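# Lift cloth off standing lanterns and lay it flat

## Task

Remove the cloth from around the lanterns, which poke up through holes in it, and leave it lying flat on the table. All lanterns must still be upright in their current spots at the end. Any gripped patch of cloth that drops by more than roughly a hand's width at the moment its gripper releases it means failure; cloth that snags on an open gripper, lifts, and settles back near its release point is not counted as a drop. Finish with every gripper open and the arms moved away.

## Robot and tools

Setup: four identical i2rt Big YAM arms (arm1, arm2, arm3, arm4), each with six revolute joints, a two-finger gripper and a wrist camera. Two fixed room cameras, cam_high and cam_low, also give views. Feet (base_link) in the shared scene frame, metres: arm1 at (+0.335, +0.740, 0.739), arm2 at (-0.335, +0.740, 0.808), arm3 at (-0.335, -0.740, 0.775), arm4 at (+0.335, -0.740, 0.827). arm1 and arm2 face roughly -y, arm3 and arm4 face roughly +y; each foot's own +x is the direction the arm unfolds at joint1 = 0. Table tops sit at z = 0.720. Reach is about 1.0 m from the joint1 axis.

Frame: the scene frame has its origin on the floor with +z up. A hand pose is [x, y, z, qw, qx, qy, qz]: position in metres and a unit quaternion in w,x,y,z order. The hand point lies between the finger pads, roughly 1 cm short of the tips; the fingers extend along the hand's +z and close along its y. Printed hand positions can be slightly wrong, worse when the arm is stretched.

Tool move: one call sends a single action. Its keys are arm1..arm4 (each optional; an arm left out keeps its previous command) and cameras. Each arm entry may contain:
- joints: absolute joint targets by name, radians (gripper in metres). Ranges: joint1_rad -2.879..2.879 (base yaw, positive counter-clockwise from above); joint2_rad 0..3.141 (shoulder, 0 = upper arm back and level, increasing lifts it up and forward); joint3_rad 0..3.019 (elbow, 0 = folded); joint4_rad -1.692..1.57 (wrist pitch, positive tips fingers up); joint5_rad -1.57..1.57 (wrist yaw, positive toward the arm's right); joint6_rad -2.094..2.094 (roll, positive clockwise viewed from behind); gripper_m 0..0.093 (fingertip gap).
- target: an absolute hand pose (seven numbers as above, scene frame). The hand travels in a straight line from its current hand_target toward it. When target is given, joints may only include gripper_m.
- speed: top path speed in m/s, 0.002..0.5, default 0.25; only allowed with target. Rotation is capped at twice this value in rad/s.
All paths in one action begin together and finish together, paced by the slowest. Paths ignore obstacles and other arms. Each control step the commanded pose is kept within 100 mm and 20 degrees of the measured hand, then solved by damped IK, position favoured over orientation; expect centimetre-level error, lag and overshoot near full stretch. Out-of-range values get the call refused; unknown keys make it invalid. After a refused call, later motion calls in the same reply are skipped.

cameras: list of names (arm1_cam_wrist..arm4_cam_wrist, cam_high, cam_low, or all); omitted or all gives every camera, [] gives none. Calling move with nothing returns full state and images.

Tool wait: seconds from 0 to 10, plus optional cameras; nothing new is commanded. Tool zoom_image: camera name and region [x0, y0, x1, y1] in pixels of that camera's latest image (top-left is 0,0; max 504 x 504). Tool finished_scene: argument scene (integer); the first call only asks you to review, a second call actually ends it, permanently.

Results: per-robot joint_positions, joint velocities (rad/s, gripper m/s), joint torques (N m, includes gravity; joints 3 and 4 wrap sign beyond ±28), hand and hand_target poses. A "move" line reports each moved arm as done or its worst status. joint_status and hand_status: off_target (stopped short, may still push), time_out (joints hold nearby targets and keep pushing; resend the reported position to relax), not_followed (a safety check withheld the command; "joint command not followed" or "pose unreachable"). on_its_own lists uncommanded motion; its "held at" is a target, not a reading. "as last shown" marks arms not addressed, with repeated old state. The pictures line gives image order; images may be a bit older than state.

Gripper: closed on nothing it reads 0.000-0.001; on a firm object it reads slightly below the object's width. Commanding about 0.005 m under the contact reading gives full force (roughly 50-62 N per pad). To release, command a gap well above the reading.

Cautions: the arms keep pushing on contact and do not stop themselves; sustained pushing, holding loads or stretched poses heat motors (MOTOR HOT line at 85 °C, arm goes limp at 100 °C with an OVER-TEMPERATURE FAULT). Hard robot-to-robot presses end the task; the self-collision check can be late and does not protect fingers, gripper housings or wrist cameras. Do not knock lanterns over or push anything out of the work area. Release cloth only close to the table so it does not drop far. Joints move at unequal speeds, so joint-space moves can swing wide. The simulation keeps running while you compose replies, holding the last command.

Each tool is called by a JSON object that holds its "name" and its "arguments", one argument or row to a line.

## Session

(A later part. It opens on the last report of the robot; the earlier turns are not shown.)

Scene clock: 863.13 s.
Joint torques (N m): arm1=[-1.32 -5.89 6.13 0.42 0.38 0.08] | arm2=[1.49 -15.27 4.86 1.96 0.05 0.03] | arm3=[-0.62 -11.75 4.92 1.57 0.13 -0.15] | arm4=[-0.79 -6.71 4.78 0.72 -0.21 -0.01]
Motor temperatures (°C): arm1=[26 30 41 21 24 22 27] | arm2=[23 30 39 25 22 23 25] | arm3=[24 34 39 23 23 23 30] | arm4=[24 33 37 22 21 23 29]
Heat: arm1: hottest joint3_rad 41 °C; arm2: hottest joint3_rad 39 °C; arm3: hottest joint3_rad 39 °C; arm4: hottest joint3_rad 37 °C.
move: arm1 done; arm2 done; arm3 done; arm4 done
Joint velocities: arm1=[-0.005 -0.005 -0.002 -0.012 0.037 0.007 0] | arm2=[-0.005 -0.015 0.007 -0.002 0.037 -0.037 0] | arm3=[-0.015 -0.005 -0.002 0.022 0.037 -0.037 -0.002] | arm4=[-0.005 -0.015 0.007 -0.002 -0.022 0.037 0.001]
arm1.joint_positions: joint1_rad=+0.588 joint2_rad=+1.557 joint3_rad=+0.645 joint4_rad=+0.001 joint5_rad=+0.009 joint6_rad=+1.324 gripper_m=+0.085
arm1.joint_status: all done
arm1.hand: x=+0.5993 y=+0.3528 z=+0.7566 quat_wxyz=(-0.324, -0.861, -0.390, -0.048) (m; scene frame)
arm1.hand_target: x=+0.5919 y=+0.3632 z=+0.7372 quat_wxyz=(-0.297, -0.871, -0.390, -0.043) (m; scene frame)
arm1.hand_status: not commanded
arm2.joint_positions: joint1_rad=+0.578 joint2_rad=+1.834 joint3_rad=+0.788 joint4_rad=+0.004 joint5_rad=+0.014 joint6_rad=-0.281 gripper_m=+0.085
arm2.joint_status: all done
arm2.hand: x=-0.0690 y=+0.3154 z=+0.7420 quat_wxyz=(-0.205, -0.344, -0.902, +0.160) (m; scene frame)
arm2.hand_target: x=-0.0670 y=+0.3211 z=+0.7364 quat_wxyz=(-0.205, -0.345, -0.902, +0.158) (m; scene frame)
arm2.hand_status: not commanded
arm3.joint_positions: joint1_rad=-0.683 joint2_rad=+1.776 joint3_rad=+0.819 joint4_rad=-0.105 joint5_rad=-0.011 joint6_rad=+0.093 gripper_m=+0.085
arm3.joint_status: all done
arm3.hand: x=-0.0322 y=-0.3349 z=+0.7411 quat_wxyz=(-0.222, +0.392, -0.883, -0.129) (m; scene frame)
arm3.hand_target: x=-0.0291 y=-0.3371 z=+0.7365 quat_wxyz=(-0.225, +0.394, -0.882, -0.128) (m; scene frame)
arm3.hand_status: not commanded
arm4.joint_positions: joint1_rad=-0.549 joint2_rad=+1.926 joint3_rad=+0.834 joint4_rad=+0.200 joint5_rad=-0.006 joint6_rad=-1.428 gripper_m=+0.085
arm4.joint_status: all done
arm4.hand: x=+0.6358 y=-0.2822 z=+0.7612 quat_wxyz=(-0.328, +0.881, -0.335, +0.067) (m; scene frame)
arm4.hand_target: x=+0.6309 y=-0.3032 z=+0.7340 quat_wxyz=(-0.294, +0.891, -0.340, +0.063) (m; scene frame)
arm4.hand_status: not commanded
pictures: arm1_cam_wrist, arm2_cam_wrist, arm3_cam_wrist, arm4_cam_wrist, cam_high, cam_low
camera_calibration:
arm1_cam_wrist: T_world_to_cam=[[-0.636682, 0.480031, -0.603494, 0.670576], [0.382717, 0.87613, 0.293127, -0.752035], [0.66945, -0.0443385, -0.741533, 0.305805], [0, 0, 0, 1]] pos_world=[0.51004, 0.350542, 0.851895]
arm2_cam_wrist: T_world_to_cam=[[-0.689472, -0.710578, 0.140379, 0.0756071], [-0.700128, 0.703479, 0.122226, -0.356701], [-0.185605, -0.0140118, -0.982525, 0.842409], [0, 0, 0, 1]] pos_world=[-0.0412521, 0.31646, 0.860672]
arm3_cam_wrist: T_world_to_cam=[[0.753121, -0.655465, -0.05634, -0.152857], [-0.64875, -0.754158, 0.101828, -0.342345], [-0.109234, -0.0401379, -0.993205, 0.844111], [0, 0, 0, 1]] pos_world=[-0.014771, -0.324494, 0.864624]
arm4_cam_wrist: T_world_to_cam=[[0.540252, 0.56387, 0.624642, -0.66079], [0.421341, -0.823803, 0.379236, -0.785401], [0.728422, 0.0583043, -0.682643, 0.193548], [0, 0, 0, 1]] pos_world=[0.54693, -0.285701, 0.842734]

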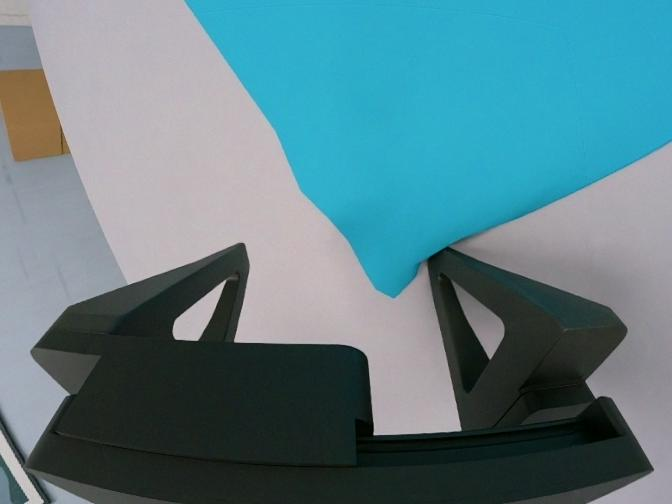

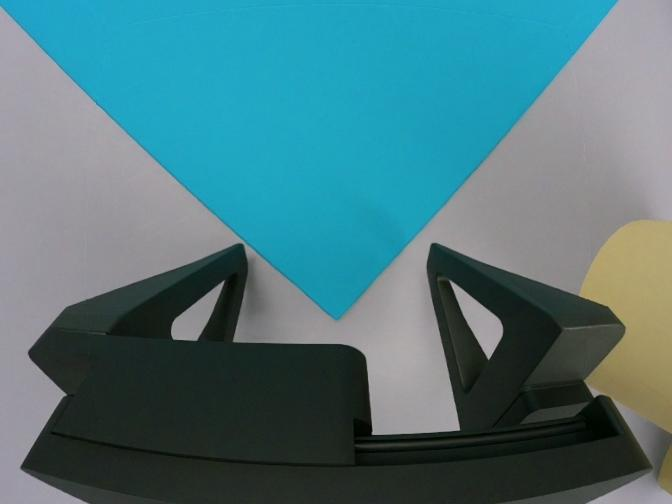

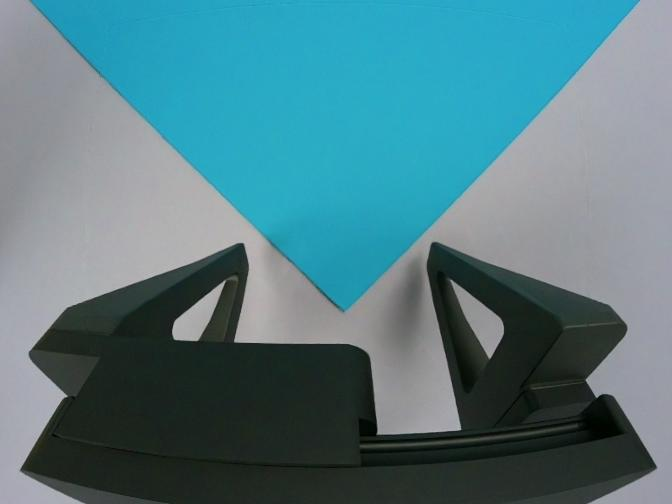

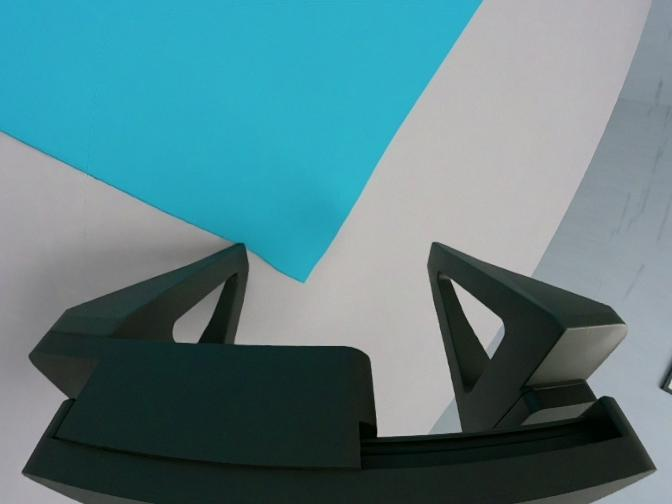

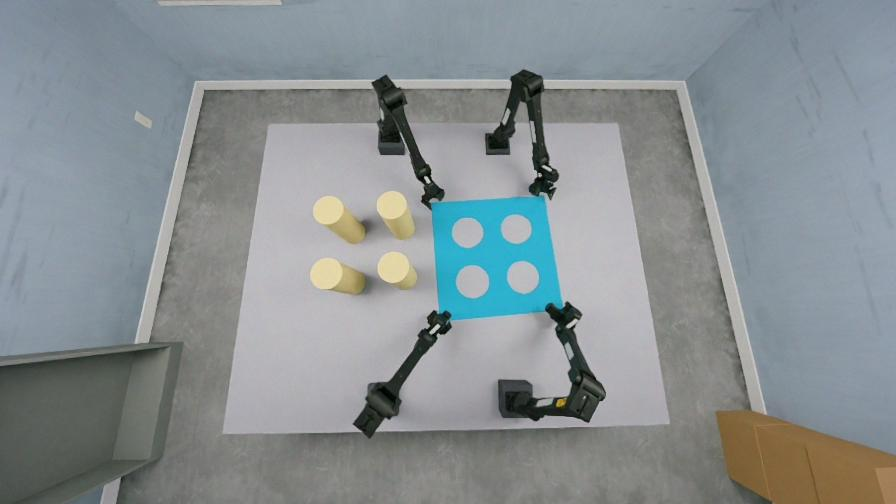

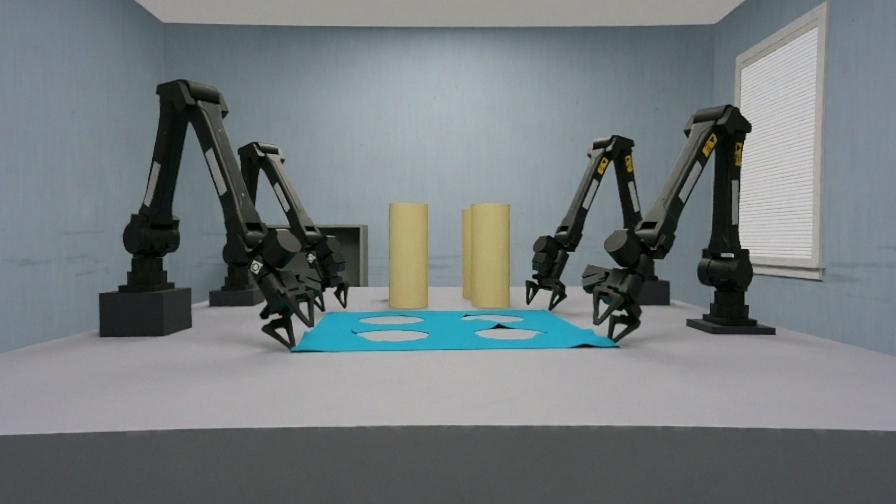

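{"name": "move", "arguments": {
  "arm1": {"target": [0.615, 0.44, 0.93, 0.2976, 0.8706, 0.3894, 0.0434], "speed": 0.2},
  "arm2": {"target": [-0.115, 0.41, 0.95, 0.2048, 0.3446, 0.9024, -0.1583], "speed": 0.2},
  "arm3": {"target": [-0.07, -0.43, 0.93, 0.2248, -0.3944, 0.8817, 0.1282], "speed": 0.2},
  "arm4": {"target": [0.655, -0.39, 0.93, 0.2941, -0.8910, 0.3402, -0.0625], "speed": 0.2},
  "cameras": ["cam_high", "cam_low", "arm1_cam_wrist", "arm4_cam_wrist"]
}}

{"name": "zoom_image", "arguments": {
  "camera": "cam_high",
  "region": [410, 180, 590, 340]
}}

{"name": "zoom_image", "arguments": {
  "camera": "cam_high",
  "region": [370, 186, 426, 242]
}}

{"name": "zoom_image", "arguments": {
  "camera": "cam_high",
  "region": [306, 190, 374, 258]
}}

{"name": "zoom_image", "arguments": {
  "camera": "cam_high",
  "region": [306, 248, 374, 316]
}}

{"name": "zoom_image", "arguments": {
  "camera": "cam_high",
  "region": [370, 246, 426, 302]
}}

Scene clock: 874.37 s.
Joint torques (N m): arm1=[-0.62 -4.31 14.54 0.49 0.53 0.1] | arm2=[1.44 -7.41 11.82 0.76 0.11 0.05] | arm3=[-0.44 -6.77 9.59 0.36 0.01 -0.14] | arm4=[-0.56 -4.66 12.16 1.03 -0.36 -0.04]
Motor temperatures (°C): arm1=[26 30 40 21 24 22 26] | arm2=[23 30 38 25 22 23 24] | arm3=[24 34 38 23 23 23 29] | arm4=[24 32 36 22 21 23 29]
Heat: arm1: hottest joint3_rad 40 °C; arm2: hottest joint3_rad 38 °C; arm3: hottest joint3_rad 38 °C; arm4: hottest joint3_rad 36 °C.
move: arm1 off_target; arm2 off_target; arm3 off_target; arm4 off_target
Joint velocities: arm1=[-0.015 -0.005 -0.017 0.002 0.022 0.051 -0.001] | arm2=[-0.015 -0.005 -0.007 -0.002 0.022 -0.007 0] | arm3=[0.005 -0.015 -0.007 -0.002 0.022 -0.051 0] | arm4=[-0.005 -0.005 -0.032 -0.007 0.081 -0.007 0]
arm1.joint_positions: joint1_rad=+0.777 joint2_rad=+1.093 joint3_rad=+0.759 joint4_rad=-0.695 joint5_rad=+0.113 joint6_rad=+1.482 gripper_m=+0.085
arm1.joint_status: not commanded
arm1.hand: x=+0.6032 y=+0.4504 z=+0.9052 quat_wxyz=(-0.275, -0.875, -0.397, -0.036) (m; scene frame)
arm1.hand_target: x=+0.6150 y=+0.4407 z=+0.9306 quat_wxyz=(-0.296, -0.871, -0.389, -0.044) (m; scene frame)
arm1.hand_status: off_target (0.029 m and 2.9 deg from the pose sent, 0.195 m and 3.3 deg at the start)
arm2.joint_positions: joint1_rad=+0.611 joint2_rad=+1.125 joint3_rad=+0.709 joint4_rad=-0.641 joint5_rad=+0.029 joint6_rad=-0.254 gripper_m=+0.085
arm2.joint_status: not commanded
arm2.hand: x=-0.1203 y=+0.4141 z=+0.9394 quat_wxyz=(-0.199, -0.344, -0.904, +0.156) (m; scene frame)
arm2.hand_target: x=-0.1125 y=+0.4086 z=+0.9503 quat_wxyz=(-0.205, -0.344, -0.902, +0.158) (m; scene frame)
arm2.hand_status: off_target (0.013 m and 0.7 deg from the pose sent, 0.233 m and 0.2 deg at the start)
arm3.joint_positions: joint1_rad=-0.759 joint2_rad=+1.178 joint3_rad=+0.758 joint4_rad=-0.662 joint5_rad=-0.045 joint6_rad=+0.029 gripper_m=+0.085
arm3.joint_status: not commanded
arm3.hand: x=-0.0750 y=-0.4333 z=+0.9130 quat_wxyz=(-0.214, +0.392, -0.886, -0.124) (m; scene frame)
arm3.hand_target: x=-0.0677 y=-0.4280 z=+0.9280 quat_wxyz=(-0.225, +0.394, -0.882, -0.128) (m; scene frame)
arm3.hand_status: off_target (0.018 m and 1.4 deg from the pose sent, 0.215 m and 0.5 deg at the start)
arm4.joint_positions: joint1_rad=-0.734 joint2_rad=+1.370 joint3_rad=+0.768 joint4_rad=-0.384 joint5_rad=-0.106 joint6_rad=-1.576 gripper_m=+0.085
arm4.joint_status: not commanded
arm4.hand: x=+0.6444 y=-0.3956 z=+0.9234 quat_wxyz=(-0.289, +0.892, -0.343, +0.059) (m; scene frame)
arm4.hand_target: x=+0.6548 y=-0.3917 z=+0.9318 quat_wxyz=(-0.294, +0.891, -0.340, +0.063) (m; scene frame)
arm4.hand_status: off_target (0.014 m and 0.8 deg from the pose sent, 0.201 m and 4.2 deg at the start)
pictures: arm1_cam_wrist, arm4_cam_wrist, cam_high, cam_low
camera_calibration:
arm1_cam_wrist: T_world_to_cam=[[-0.672897, 0.527781, -0.518321, 0.639112], [0.404748, 0.849179, 0.339225, -0.925466], [0.619184, 0.018474, -0.785029, 0.459125], [0, 0, 0, 1]] pos_world=[0.520354, 0.440093, 1.00563]
arm4_cam_wrist: T_world_to_cam=[[0.572364, 0.602079, 0.556687, -0.645601], [0.435215, -0.798426, 0.416058, -0.976809], [0.694973, 0.00414124, -0.719024, 0.338343], [0, 0, 0, 1]] pos_world=[0.559501, -0.392608, 1.00908]

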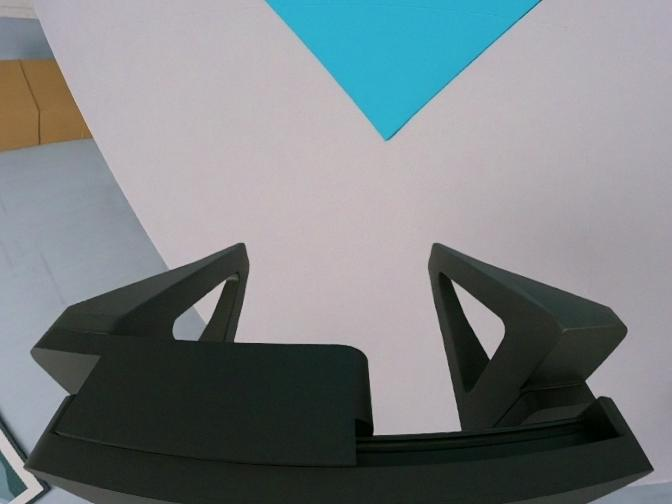

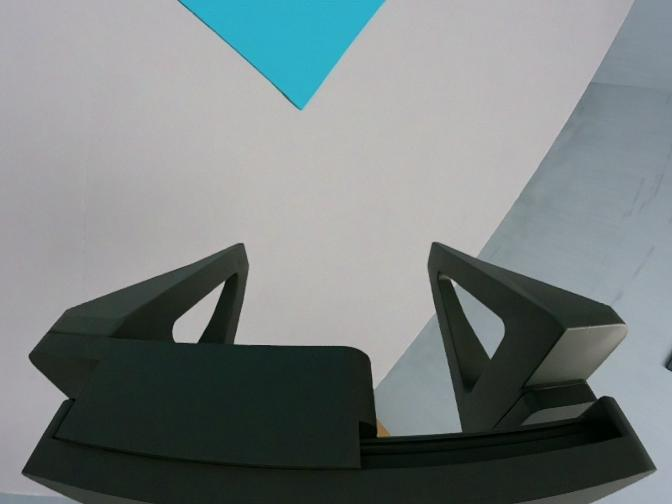

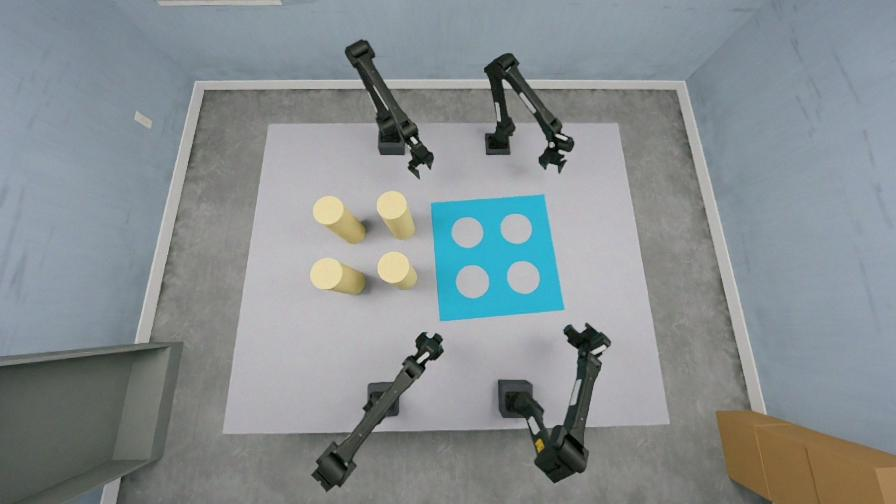

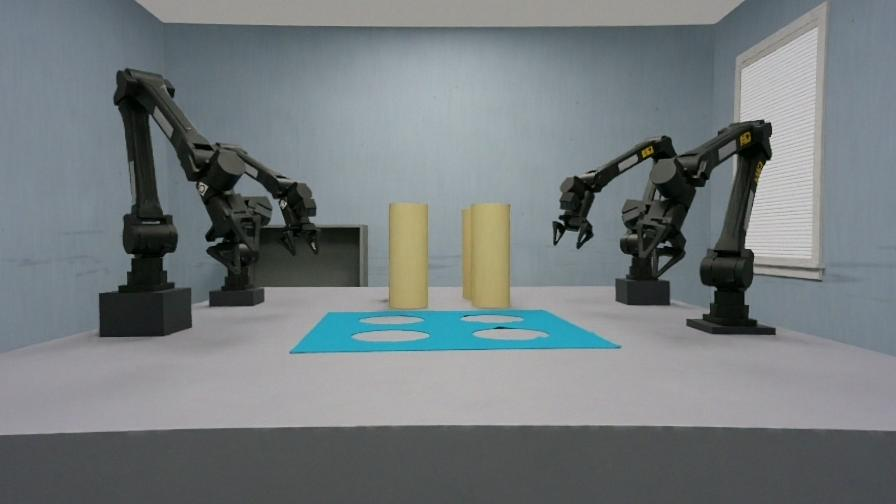

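Scaled by 2.800.

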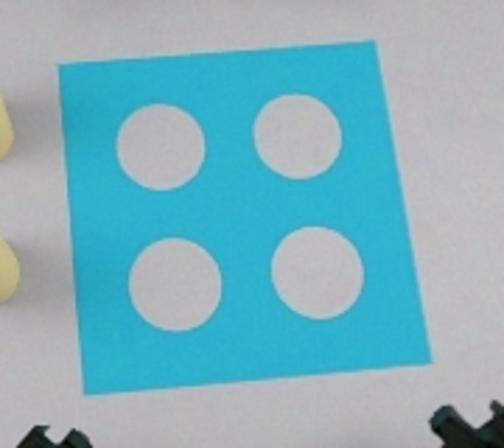

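Scaled by 9.000.

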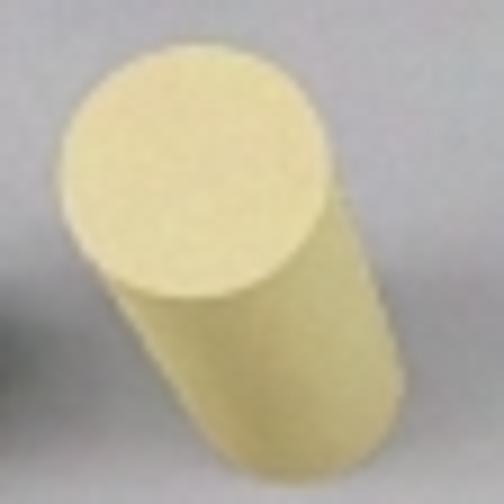

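Scaled by 7.412.

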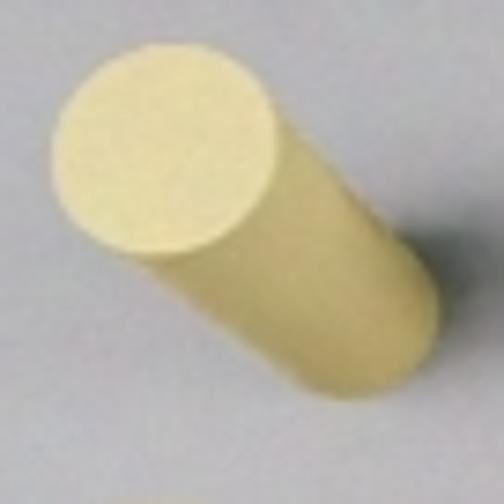

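Scaled by 7.412.

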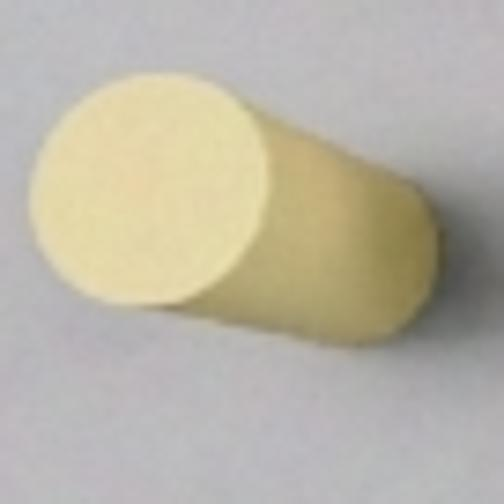

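Scaled by 9.000.

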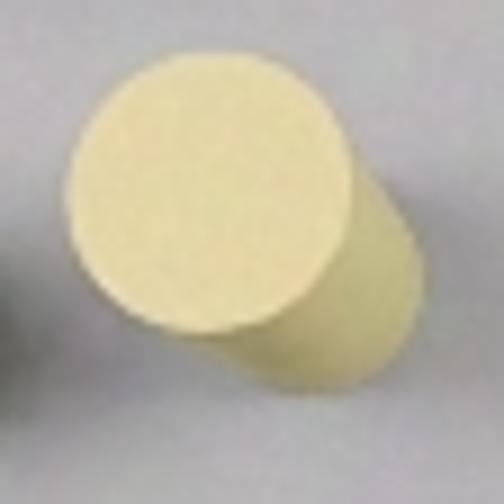

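{"name": "move", "arguments": {
  "arm1": {"target": [-0.11, 0.150, 0.84, 0.080182, 0.873536, 0.154028, -0.454734], "speed": 0.25},
  "arm2": {"target": [-0.42, 0.30, 0.84, 0.230875, 0.768172, 0.443506, -0.399886], "speed": 0.25},
  "cameras": ["cam_high", "cam_low", "arm1_cam_wrist", "arm2_cam_wrist"]
}}

Scene clock: 964.10 s.
Joint torques (N m): arm1=[-1.2 -17.08 13.63 1.62 0.66 -0.05] | arm2=[0.15 -9.99 7.64 2.54 0.31 0.05] | arm3=[-0.26 -6.71 9.57 0.31 0.01 -0.16] | arm4=[-0.5 -4.72 12.12 1.02 -0.35 -0.03]
Motor temperatures (°C): arm1=[26 28 47 21 24 22 25] | arm2=[23 27 39 25 22 23 23] | arm3=[24 32 43 23 23 23 28] | arm4=[23 31 39 22 21 23 27]
Heat: arm1: hottest joint3_rad 47 °C; arm2: hottest joint3_rad 39 °C; arm3: hottest joint3_rad 43 °C; arm4: hottest joint3_rad 39 °C.
move: arm1 off_target; arm2 off_target
Joint velocities: arm1=[-0.005 0.005 -0.007 0.012 0.022 -0.051 0] | arm2=[-0.005 0.005 0.002 -0.002 -0.022 -0.051 0.001] | arm3=[-0.015 -0.005 0.002 -0.012 -0.066 0.095 0] | arm4=[0.005 -0.015 -0.002 -0.007 0.022 -0.037 0]
arm1.joint_positions: joint1_rad=-0.539 joint2_rad=+2.039 joint3_rad=+1.436 joint4_rad=-0.213 joint5_rad=+0.556 joint6_rad=+0.460 gripper_m=+0.085
arm1.joint_status: not commanded
arm1.hand: x=-0.1032 y=+0.1642 z=+0.8100 quat_wxyz=(-0.062, -0.884, -0.159, +0.436) (m; scene frame)
arm1.hand_target: x=-0.1124 y=+0.1455 z=+0.8367 quat_wxyz=(-0.080, -0.873, -0.153, +0.456) (m; scene frame)
arm1.hand_status: off_target (0.034 m and 3.2 deg from the pose sent, 0.777 m and 67.6 deg at the start)
arm2.joint_positions: joint1_rad=-0.033 joint2_rad=+1.510 joint3_rad=+0.424 joint4_rad=+0.380 joint5_rad=+0.376 joint6_rad=+0.275 gripper_m=+0.085
arm2.joint_status: not commanded
arm2.hand: x=-0.4180 y=+0.3205 z=+0.8291 quat_wxyz=(-0.216, -0.770, -0.459, +0.388) (m; scene frame)
arm2.hand_target: x=-0.4216 y=+0.3067 z=+0.8408 quat_wxyz=(-0.232, -0.768, -0.443, +0.399) (m; scene frame)
arm2.hand_status: off_target (0.023 m and 2.8 deg from the pose sent, 0.336 m and 78.6 deg at the start)
arm3.joint_positions: joint1_rad=-0.759 joint2_rad=+1.178 joint3_rad=+0.758 joint4_rad=-0.662 joint5_rad=-0.045 joint6_rad=+0.028 gripper_m=+0.085
arm3.joint_status: not commanded
arm3.hand: x=-0.0750 y=-0.4333 z=+0.9130 quat_wxyz=(-0.214, +0.392, -0.886, -0.124) (m; scene frame)
arm3.hand_target: x=-0.0677 y=-0.4280 z=+0.9280 quat_wxyz=(-0.225, +0.394, -0.882, -0.128) (m; scene frame)
arm3.hand_status: not commanded
arm4.joint_positions: joint1_rad=-0.734 joint2_rad=+1.370 joint3_rad=+0.768 joint4_rad=-0.384 joint5_rad=-0.106 joint6_rad=-1.577 gripper_m=+0.085
arm4.joint_status: not commanded
arm4.hand: x=+0.6444 y=-0.3956 z=+0.9234 quat_wxyz=(-0.289, +0.892, -0.342, +0.059) (m; scene frame)
arm4.hand_target: x=+0.6548 y=-0.3918 z=+0.9318 quat_wxyz=(-0.294, +0.891, -0.340, +0.063) (m; scene frame)
arm4.hand_status: not commanded
pictures: arm1_cam_wrist, arm2_cam_wrist, cam_high, cam_low
camera_calibration:
arm1_cam_wrist: T_world_to_cam=[[-0.343373, 0.938906, 0.0234694, -0.206928], [0.888694, 0.33289, -0.31529, 0.300597], [-0.30384, -0.0874049, -0.948705, 0.881799], [0, 0, 0, 1]] pos_world=[-0.0702655, 0.171294, 0.936199]
arm2_cam_wrist: T_world_to_cam=[[-0.874378, 0.485008, 0.0152099, -0.530368], [0.461211, 0.840403, -0.284619, 0.163568], [-0.150825, -0.241849, -0.95852, 0.930994], [0, 0, 0, 1]] pos_world=[-0.398764, 0.34493, 0.946998]

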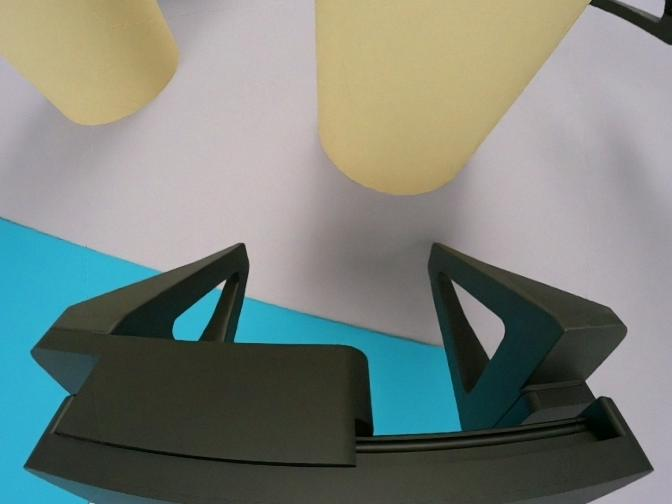

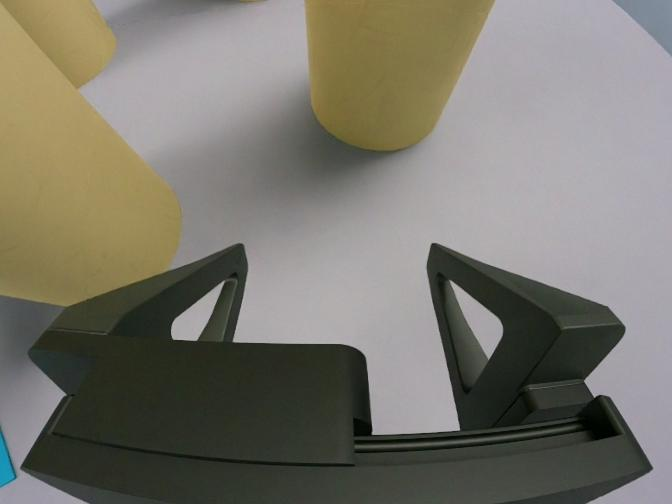

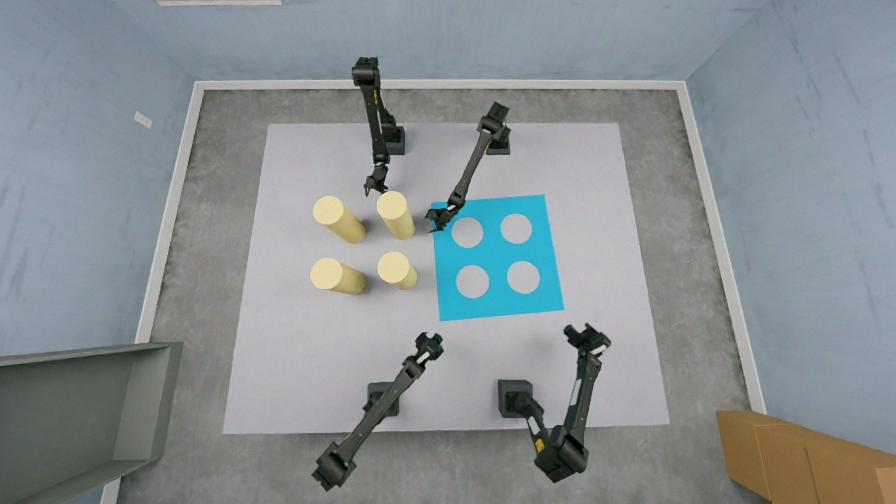

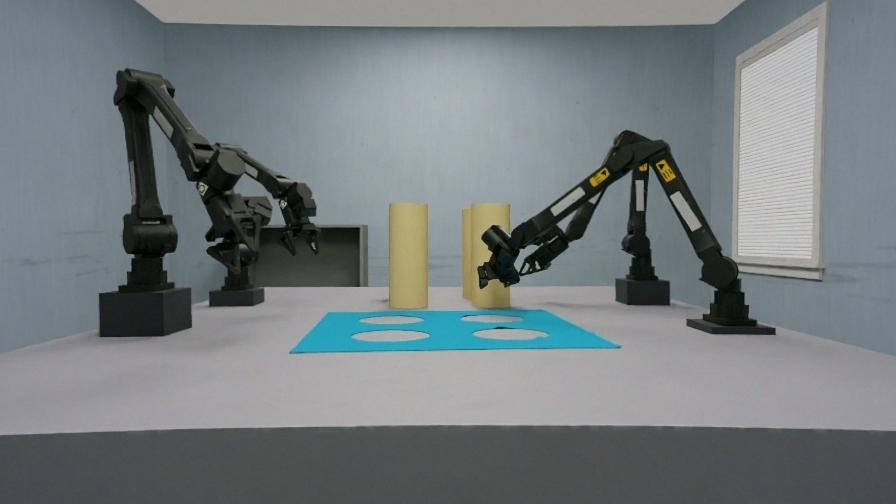

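{"name": "zoom_image", "arguments": {
  "camera": "arm1_cam_wrist",
  "region": [200, 0, 640, 280]
}}

{"name": "zoom_image", "arguments": {
  "camera": "arm2_cam_wrist",
  "region": [100, 0, 540, 320]
}}

Scaled by 1.145 from the camera's 672x504 image, which has a finer 960x720 frame.

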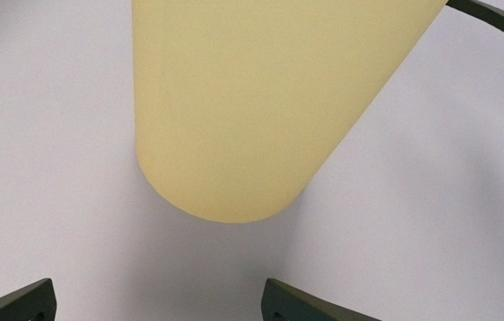

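Scaled by 1.145 from the camera's 672x504 image, which has a finer 960x720 frame.

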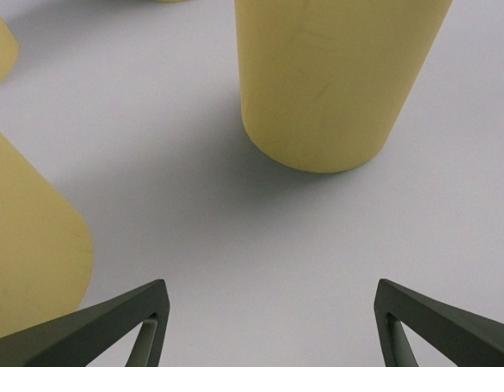

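{"name": "zoom_image", "arguments": {
  "camera": "cam_low",
  "region": [440, 200, 600, 320]
}}

{"name": "zoom_image", "arguments": {
  "camera": "cam_high",
  "region": [350, 160, 490, 260]
}}

Scaled by 3.150.

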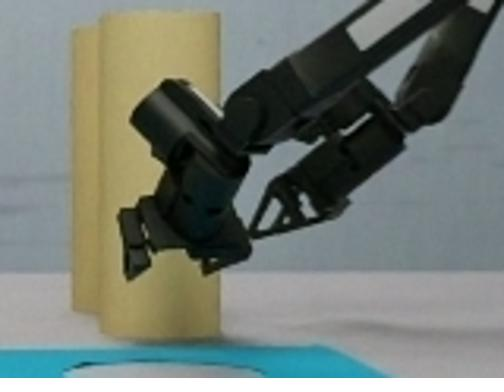

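Scaled by 3.600.

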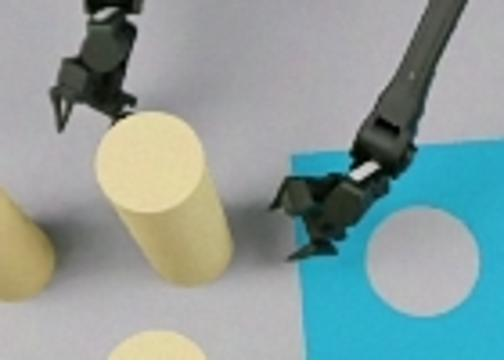

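{"name": "move", "arguments": {
  "arm1": {"target": [-0.147, 0.141, 0.797, 0.080182, 0.873536, 0.154028, -0.454734], "speed": 0.15, "joints": {"gripper_m": 0.003}},
  "arm2": {"target": [-0.455, 0.139, 0.78, 0.230875, 0.768172, 0.443506, -0.399886], "speed": 0.15, "joints": {"gripper_m": 0.003}},
  "cameras": ["cam_high", "cam_low", "arm1_cam_wrist", "arm2_cam_wrist"]
}}

{"name": "zoom_image", "arguments": {
  "camera": "cam_high",
  "region": [330, 170, 470, 270]
}}

{"name": "zoom_image", "arguments": {
  "camera": "cam_low",
  "region": [440, 200, 600, 320]
}}

Scene clock: 1040.03 s.
Joint torques (N m): arm1=[-1.61 -17.26 13.82 1.74 0.26 -0.03] | arm2=[-0.15 -18.14 8.59 1.31 0.03 -0.19] | arm3=[-0.44 -6.77 9.57 0.35 0.01 -0.14] | arm4=[-0.5 -4.72 12.14 1.01 -0.36 -0.03]
Motor temperatures (°C): arm1=[26 36 52 21 24 22 24] | arm2=[23 27 37 25 22 23 23] | arm3=[24 32 45 23 23 23 27] | arm4=[23 30 39 22 21 23 26]
Heat: arm1: hottest joint3_rad 52 °C; arm2: hottest joint3_rad 37 °C; arm3: hottest joint3_rad 45 °C; arm4: hottest joint3_rad 39 °C.
move: arm1 off_target; arm2 off_target
Joint velocities: arm1=[-0.015 -0.015 0.017 -0.007 -0.081 -0.022 -0.001] | arm2=[0.005 -0.005 -0.027 -0.007 0.081 -0.007 -0.001] | arm3=[-0.005 0.005 -0.002 0.002 -0.125 0.037 0] | arm4=[0.005 0.005 -0.002 0.002 0.007 0.051 0]
arm1.joint_positions: joint1_rad=-0.573 joint2_rad=+2.126 joint3_rad=+1.480 joint4_rad=-0.149 joint5_rad=+0.532 joint6_rad=+0.425 gripper_m=+0.003
arm1.joint_status: all done
arm1.hand: x=-0.1311 y=+0.1595 z=+0.7774 quat_wxyz=(-0.063, -0.882, -0.160, +0.438) (m; scene frame)
arm1.hand_target: x=-0.1457 y=+0.1428 z=+0.7976 quat_wxyz=(-0.080, -0.873, -0.154, +0.456) (m; scene frame)
arm1.hand_status: off_target (0.031 m and 3.0 deg from the pose sent, 0.051 m and 3.2 deg at the start)
arm2.joint_positions: joint1_rad=-0.084 joint2_rad=+1.977 joint3_rad=+0.883 joint4_rad=+0.424 joint5_rad=+0.341 joint6_rad=+0.259 gripper_m=+0.003
arm2.joint_status: all done
arm2.hand: x=-0.4504 y=+0.1546 z=+0.7708 quat_wxyz=(-0.227, -0.771, -0.446, +0.393) (m; scene frame)
arm2.hand_target: x=-0.4571 y=+0.1404 z=+0.7790 quat_wxyz=(-0.231, -0.768, -0.443, +0.400) (m; scene frame)
arm2.hand_status: off_target (0.019 m and 1.1 deg from the pose sent, 0.192 m and 2.8 deg at the start)
arm3, arm4: as last shown
pictures: arm1_cam_wrist, arm2_cam_wrist, cam_high, cam_low
camera_calibration:
arm1_cam_wrist: T_world_to_cam=[[-0.346423, 0.937749, 0.0248766, -0.21264], [0.885993, 0.335786, -0.319789, 0.319415], [-0.308235, -0.0887415, -0.947162, 0.840408], [0, 0, 0, 1]] pos_world=[-0.0976197, 0.166727, 0.903438]
arm2_cam_wrist: T_world_to_cam=[[-0.867122, 0.498051, -0.00662254, -0.459202], [0.476003, 0.824674, -0.305505, 0.326509], [-0.146696, -0.268063, -0.952167, 0.831092], [0, 0, 0, 1]] pos_world=[-0.431686, 0.182227, 0.888048]

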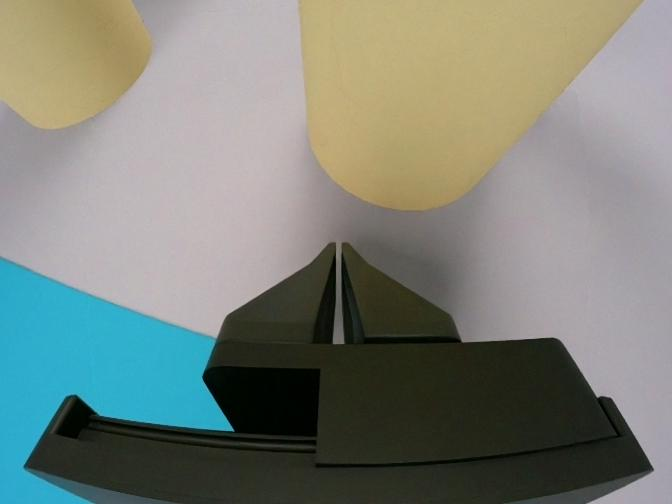

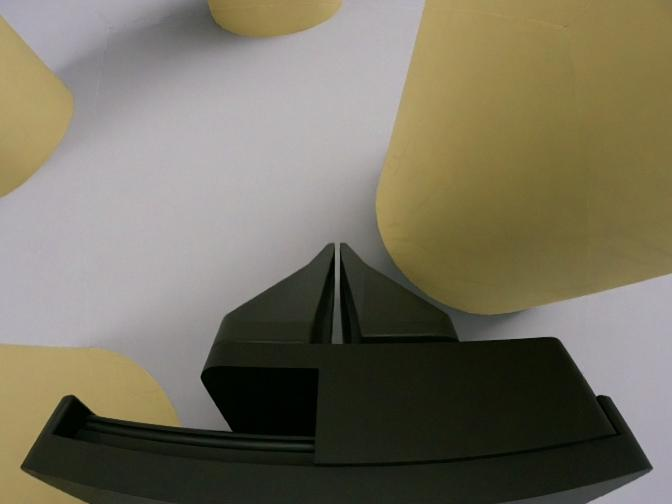

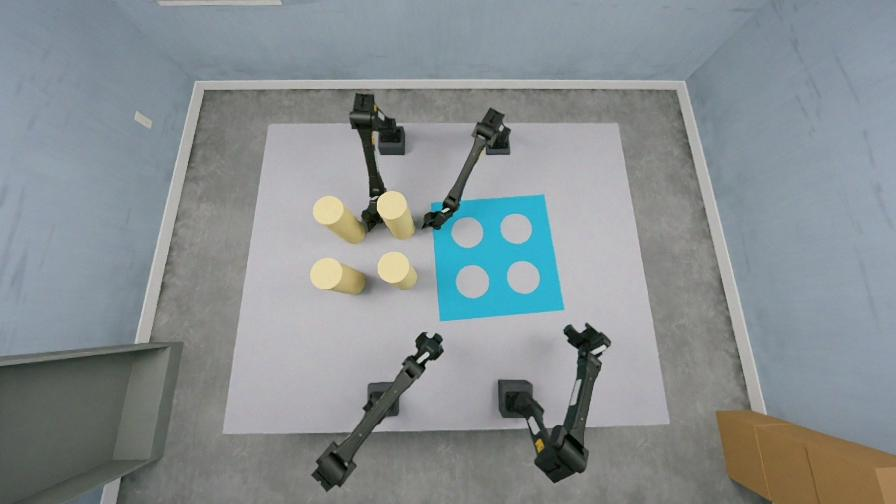

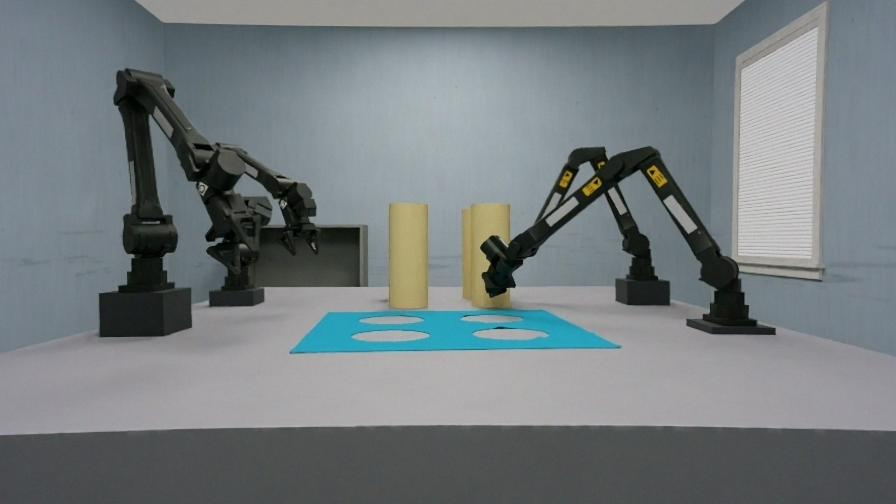

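Scaled by 3.600.

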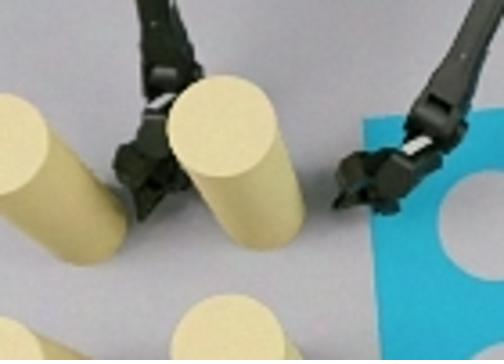

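Scaled by 3.150.

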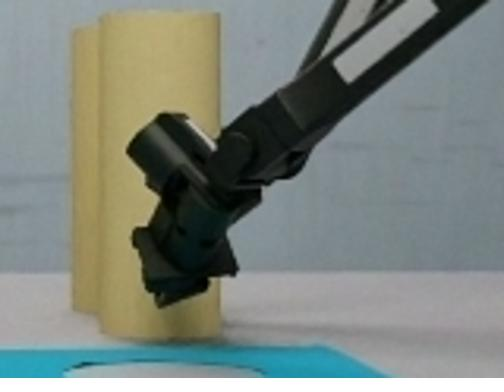

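{"name": "move", "arguments": {
  "arm1": {"target": [-0.182, 0.141, 0.792, 0.080182, 0.873536, 0.154028, -0.454734], "speed": 0.06},
  "arm2": {"target": [-0.473, 0.139, 0.78, 0.230875, 0.768172, 0.443506, -0.399886], "speed": 0.06},
  "cameras": ["cam_high", "cam_low", "arm1_cam_wrist", "arm2_cam_wrist"]
}}

{"name": "zoom_image", "arguments": {
  "camera": "arm1_cam_wrist",
  "region": [240, 140, 480, 320]
}}

{"name": "zoom_image", "arguments": {
  "camera": "arm2_cam_wrist",
  "region": [240, 160, 520, 370]
}}

{"name": "zoom_image", "arguments": {
  "camera": "cam_high",
  "region": [330, 170, 470, 270]
}}

Scene clock: 1080.70 s.
Joint torques (N m): arm1=[-0.73 -17.96 14.19 1.44 0.21 -0.06] | arm2=[-0.09 -18.08 9.11 1.32 0 -0.18] | arm3=[-0.26 -6.83 9.57 0.32 0.02 -0.14] | arm4=[-0.5 -4.66 12.11 1.02 -0.36 -0.03]
Motor temperatures (°C): arm1=[26 36 52 21 24 22 23] | arm2=[23 28 36 25 22 23 23] | arm3=[24 31 45 23 23 23 27] | arm4=[23 30 39 22 21 23 25]
Heat: arm1: hottest joint3_rad 52 °C; arm2: hottest joint3_rad 36 °C; arm3: hottest joint3_rad 45 °C; arm4: hottest joint3_rad 39 °C.
move: arm1 off_target; arm2 off_target
Joint velocities: arm1=[-0.005 0.005 0.012 -0.002 0.007 -0.037 -0.001] | arm2=[-0.005 0.005 -0.017 -0.007 -0.11 -0.037 -0.001] | arm3=[-0.015 -0.005 -0.007 -0.012 -0.007 -0.081 0] | arm4=[-0.024 -0.005 0.002 0.002 -0.007 0.007 0.001]
arm1.joint_positions: joint1_rad=-0.622 joint2_rad=+2.175 joint3_rad=+1.553 joint4_rad=-0.148 joint5_rad=+0.499 joint6_rad=+0.392 gripper_m=+0.003
arm1.joint_status: not commanded
arm1.hand: x=-0.1691 y=+0.1595 z=+0.7736 quat_wxyz=(-0.065, -0.882, -0.157, +0.440) (m; scene frame)
arm1.hand_target: x=-0.1808 y=+0.1423 z=+0.7927 quat_wxyz=(-0.080, -0.873, -0.154, +0.456) (m; scene frame)
arm1.hand_status: off_target (0.029 m and 2.6 deg from the pose sent, 0.056 m and 3.0 deg at the start)
arm2.joint_positions: joint1_rad=-0.119 joint2_rad=+1.977 joint3_rad=+0.883 joint4_rad=+0.424 joint5_rad=+0.316 joint6_rad=+0.238 gripper_m=+0.003
arm2.joint_status: not commanded
arm2.hand: x=-0.4669 y=+0.1574 z=+0.7699 quat_wxyz=(-0.224, -0.773, -0.446, +0.391) (m; scene frame)
arm2.hand_target: x=-0.4731 y=+0.1401 z=+0.7804 quat_wxyz=(-0.231, -0.768, -0.443, +0.400) (m; scene frame)
arm2.hand_status: off_target (0.022 m and 1.4 deg from the pose sent, 0.029 m and 1.1 deg at the start)
arm3, arm4: as last shown
pictures: arm1_cam_wrist, arm2_cam_wrist, cam_high, cam_low
camera_calibration:
arm1_cam_wrist: T_world_to_cam=[[-0.341971, 0.939542, 0.0177809, -0.21977], [0.886834, 0.328928, -0.324547, 0.356801], [-0.310774, -0.0952169, -0.945702, 0.824549], [0, 0, 0, 1]] pos_world=[-0.13533, 0.167632, 0.899484]
arm2_cam_wrist: T_world_to_cam=[[-0.865608, 0.500707, -0.00400372, -0.47668], [0.478755, 0.825263, -0.299557, 0.328436], [-0.146686, -0.261216, -0.95407, 0.828967], [0, 0, 0, 1]] pos_world=[-0.44826, 0.184171, 0.88737]

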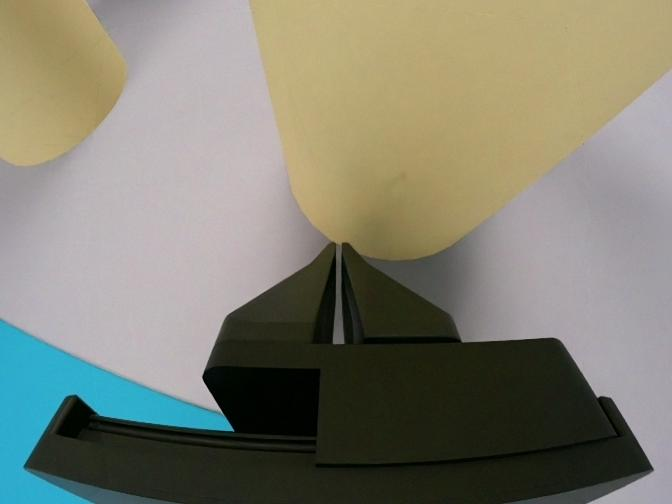

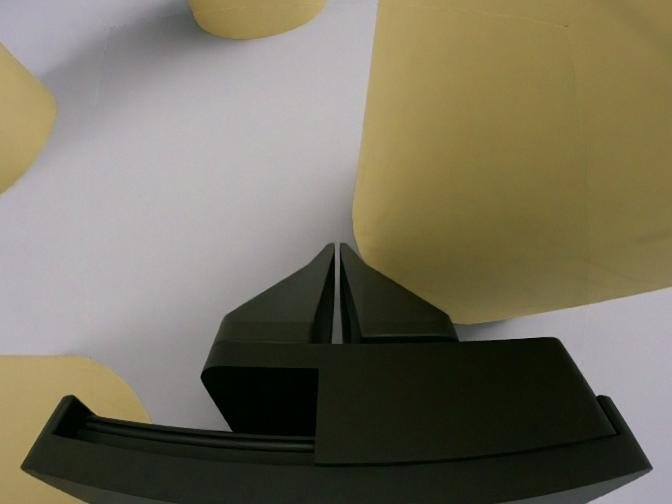

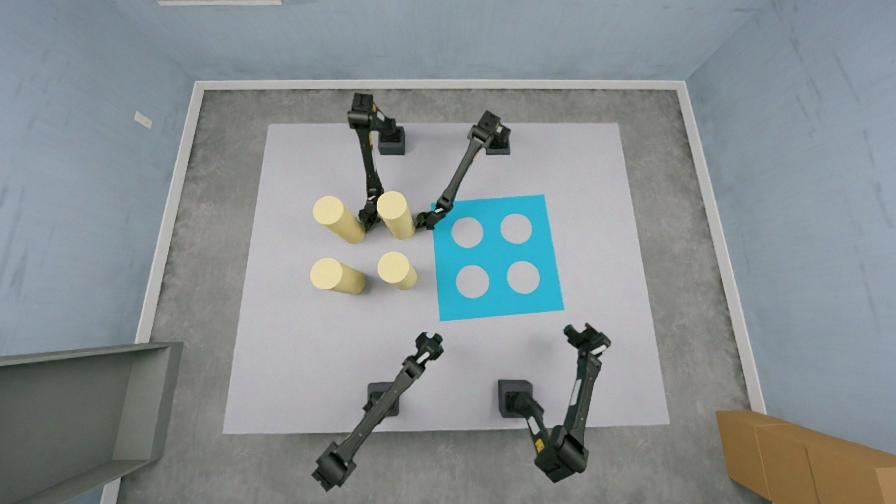

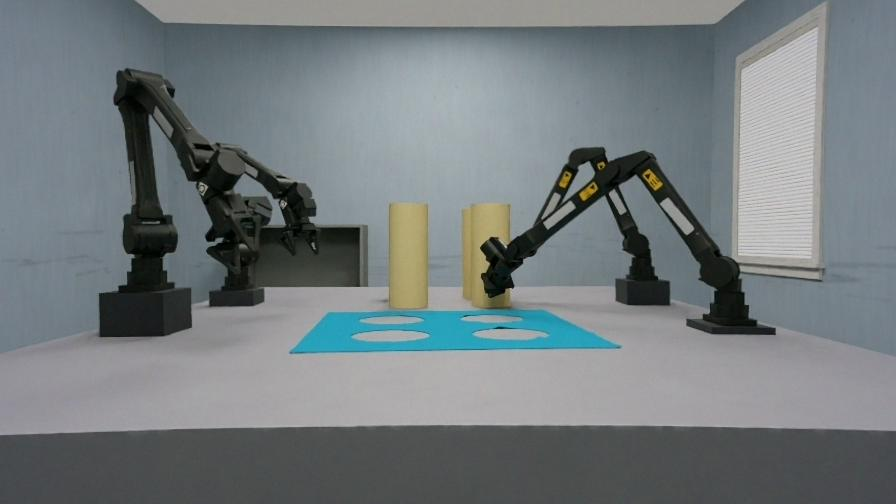

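Scaled by 2.100 from the camera's 672x504 image, which has a finer 960x720 frame.

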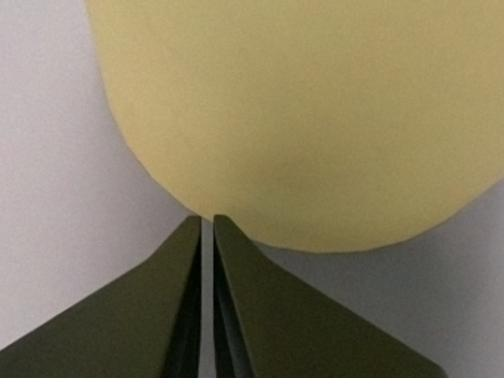

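Scaled by 1.800 from the camera's 672x504 image, which has a finer 960x720 frame.

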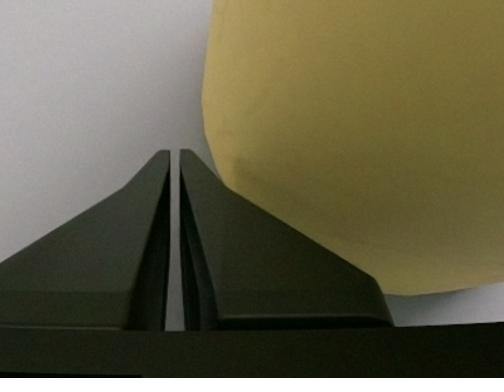

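Scaled by 3.600.

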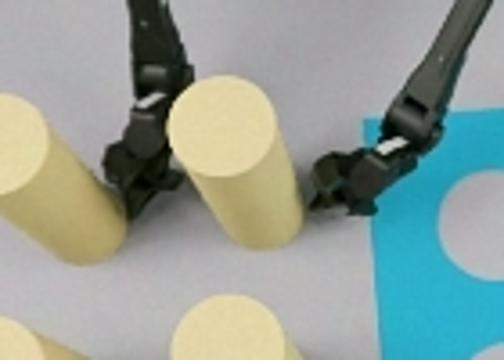

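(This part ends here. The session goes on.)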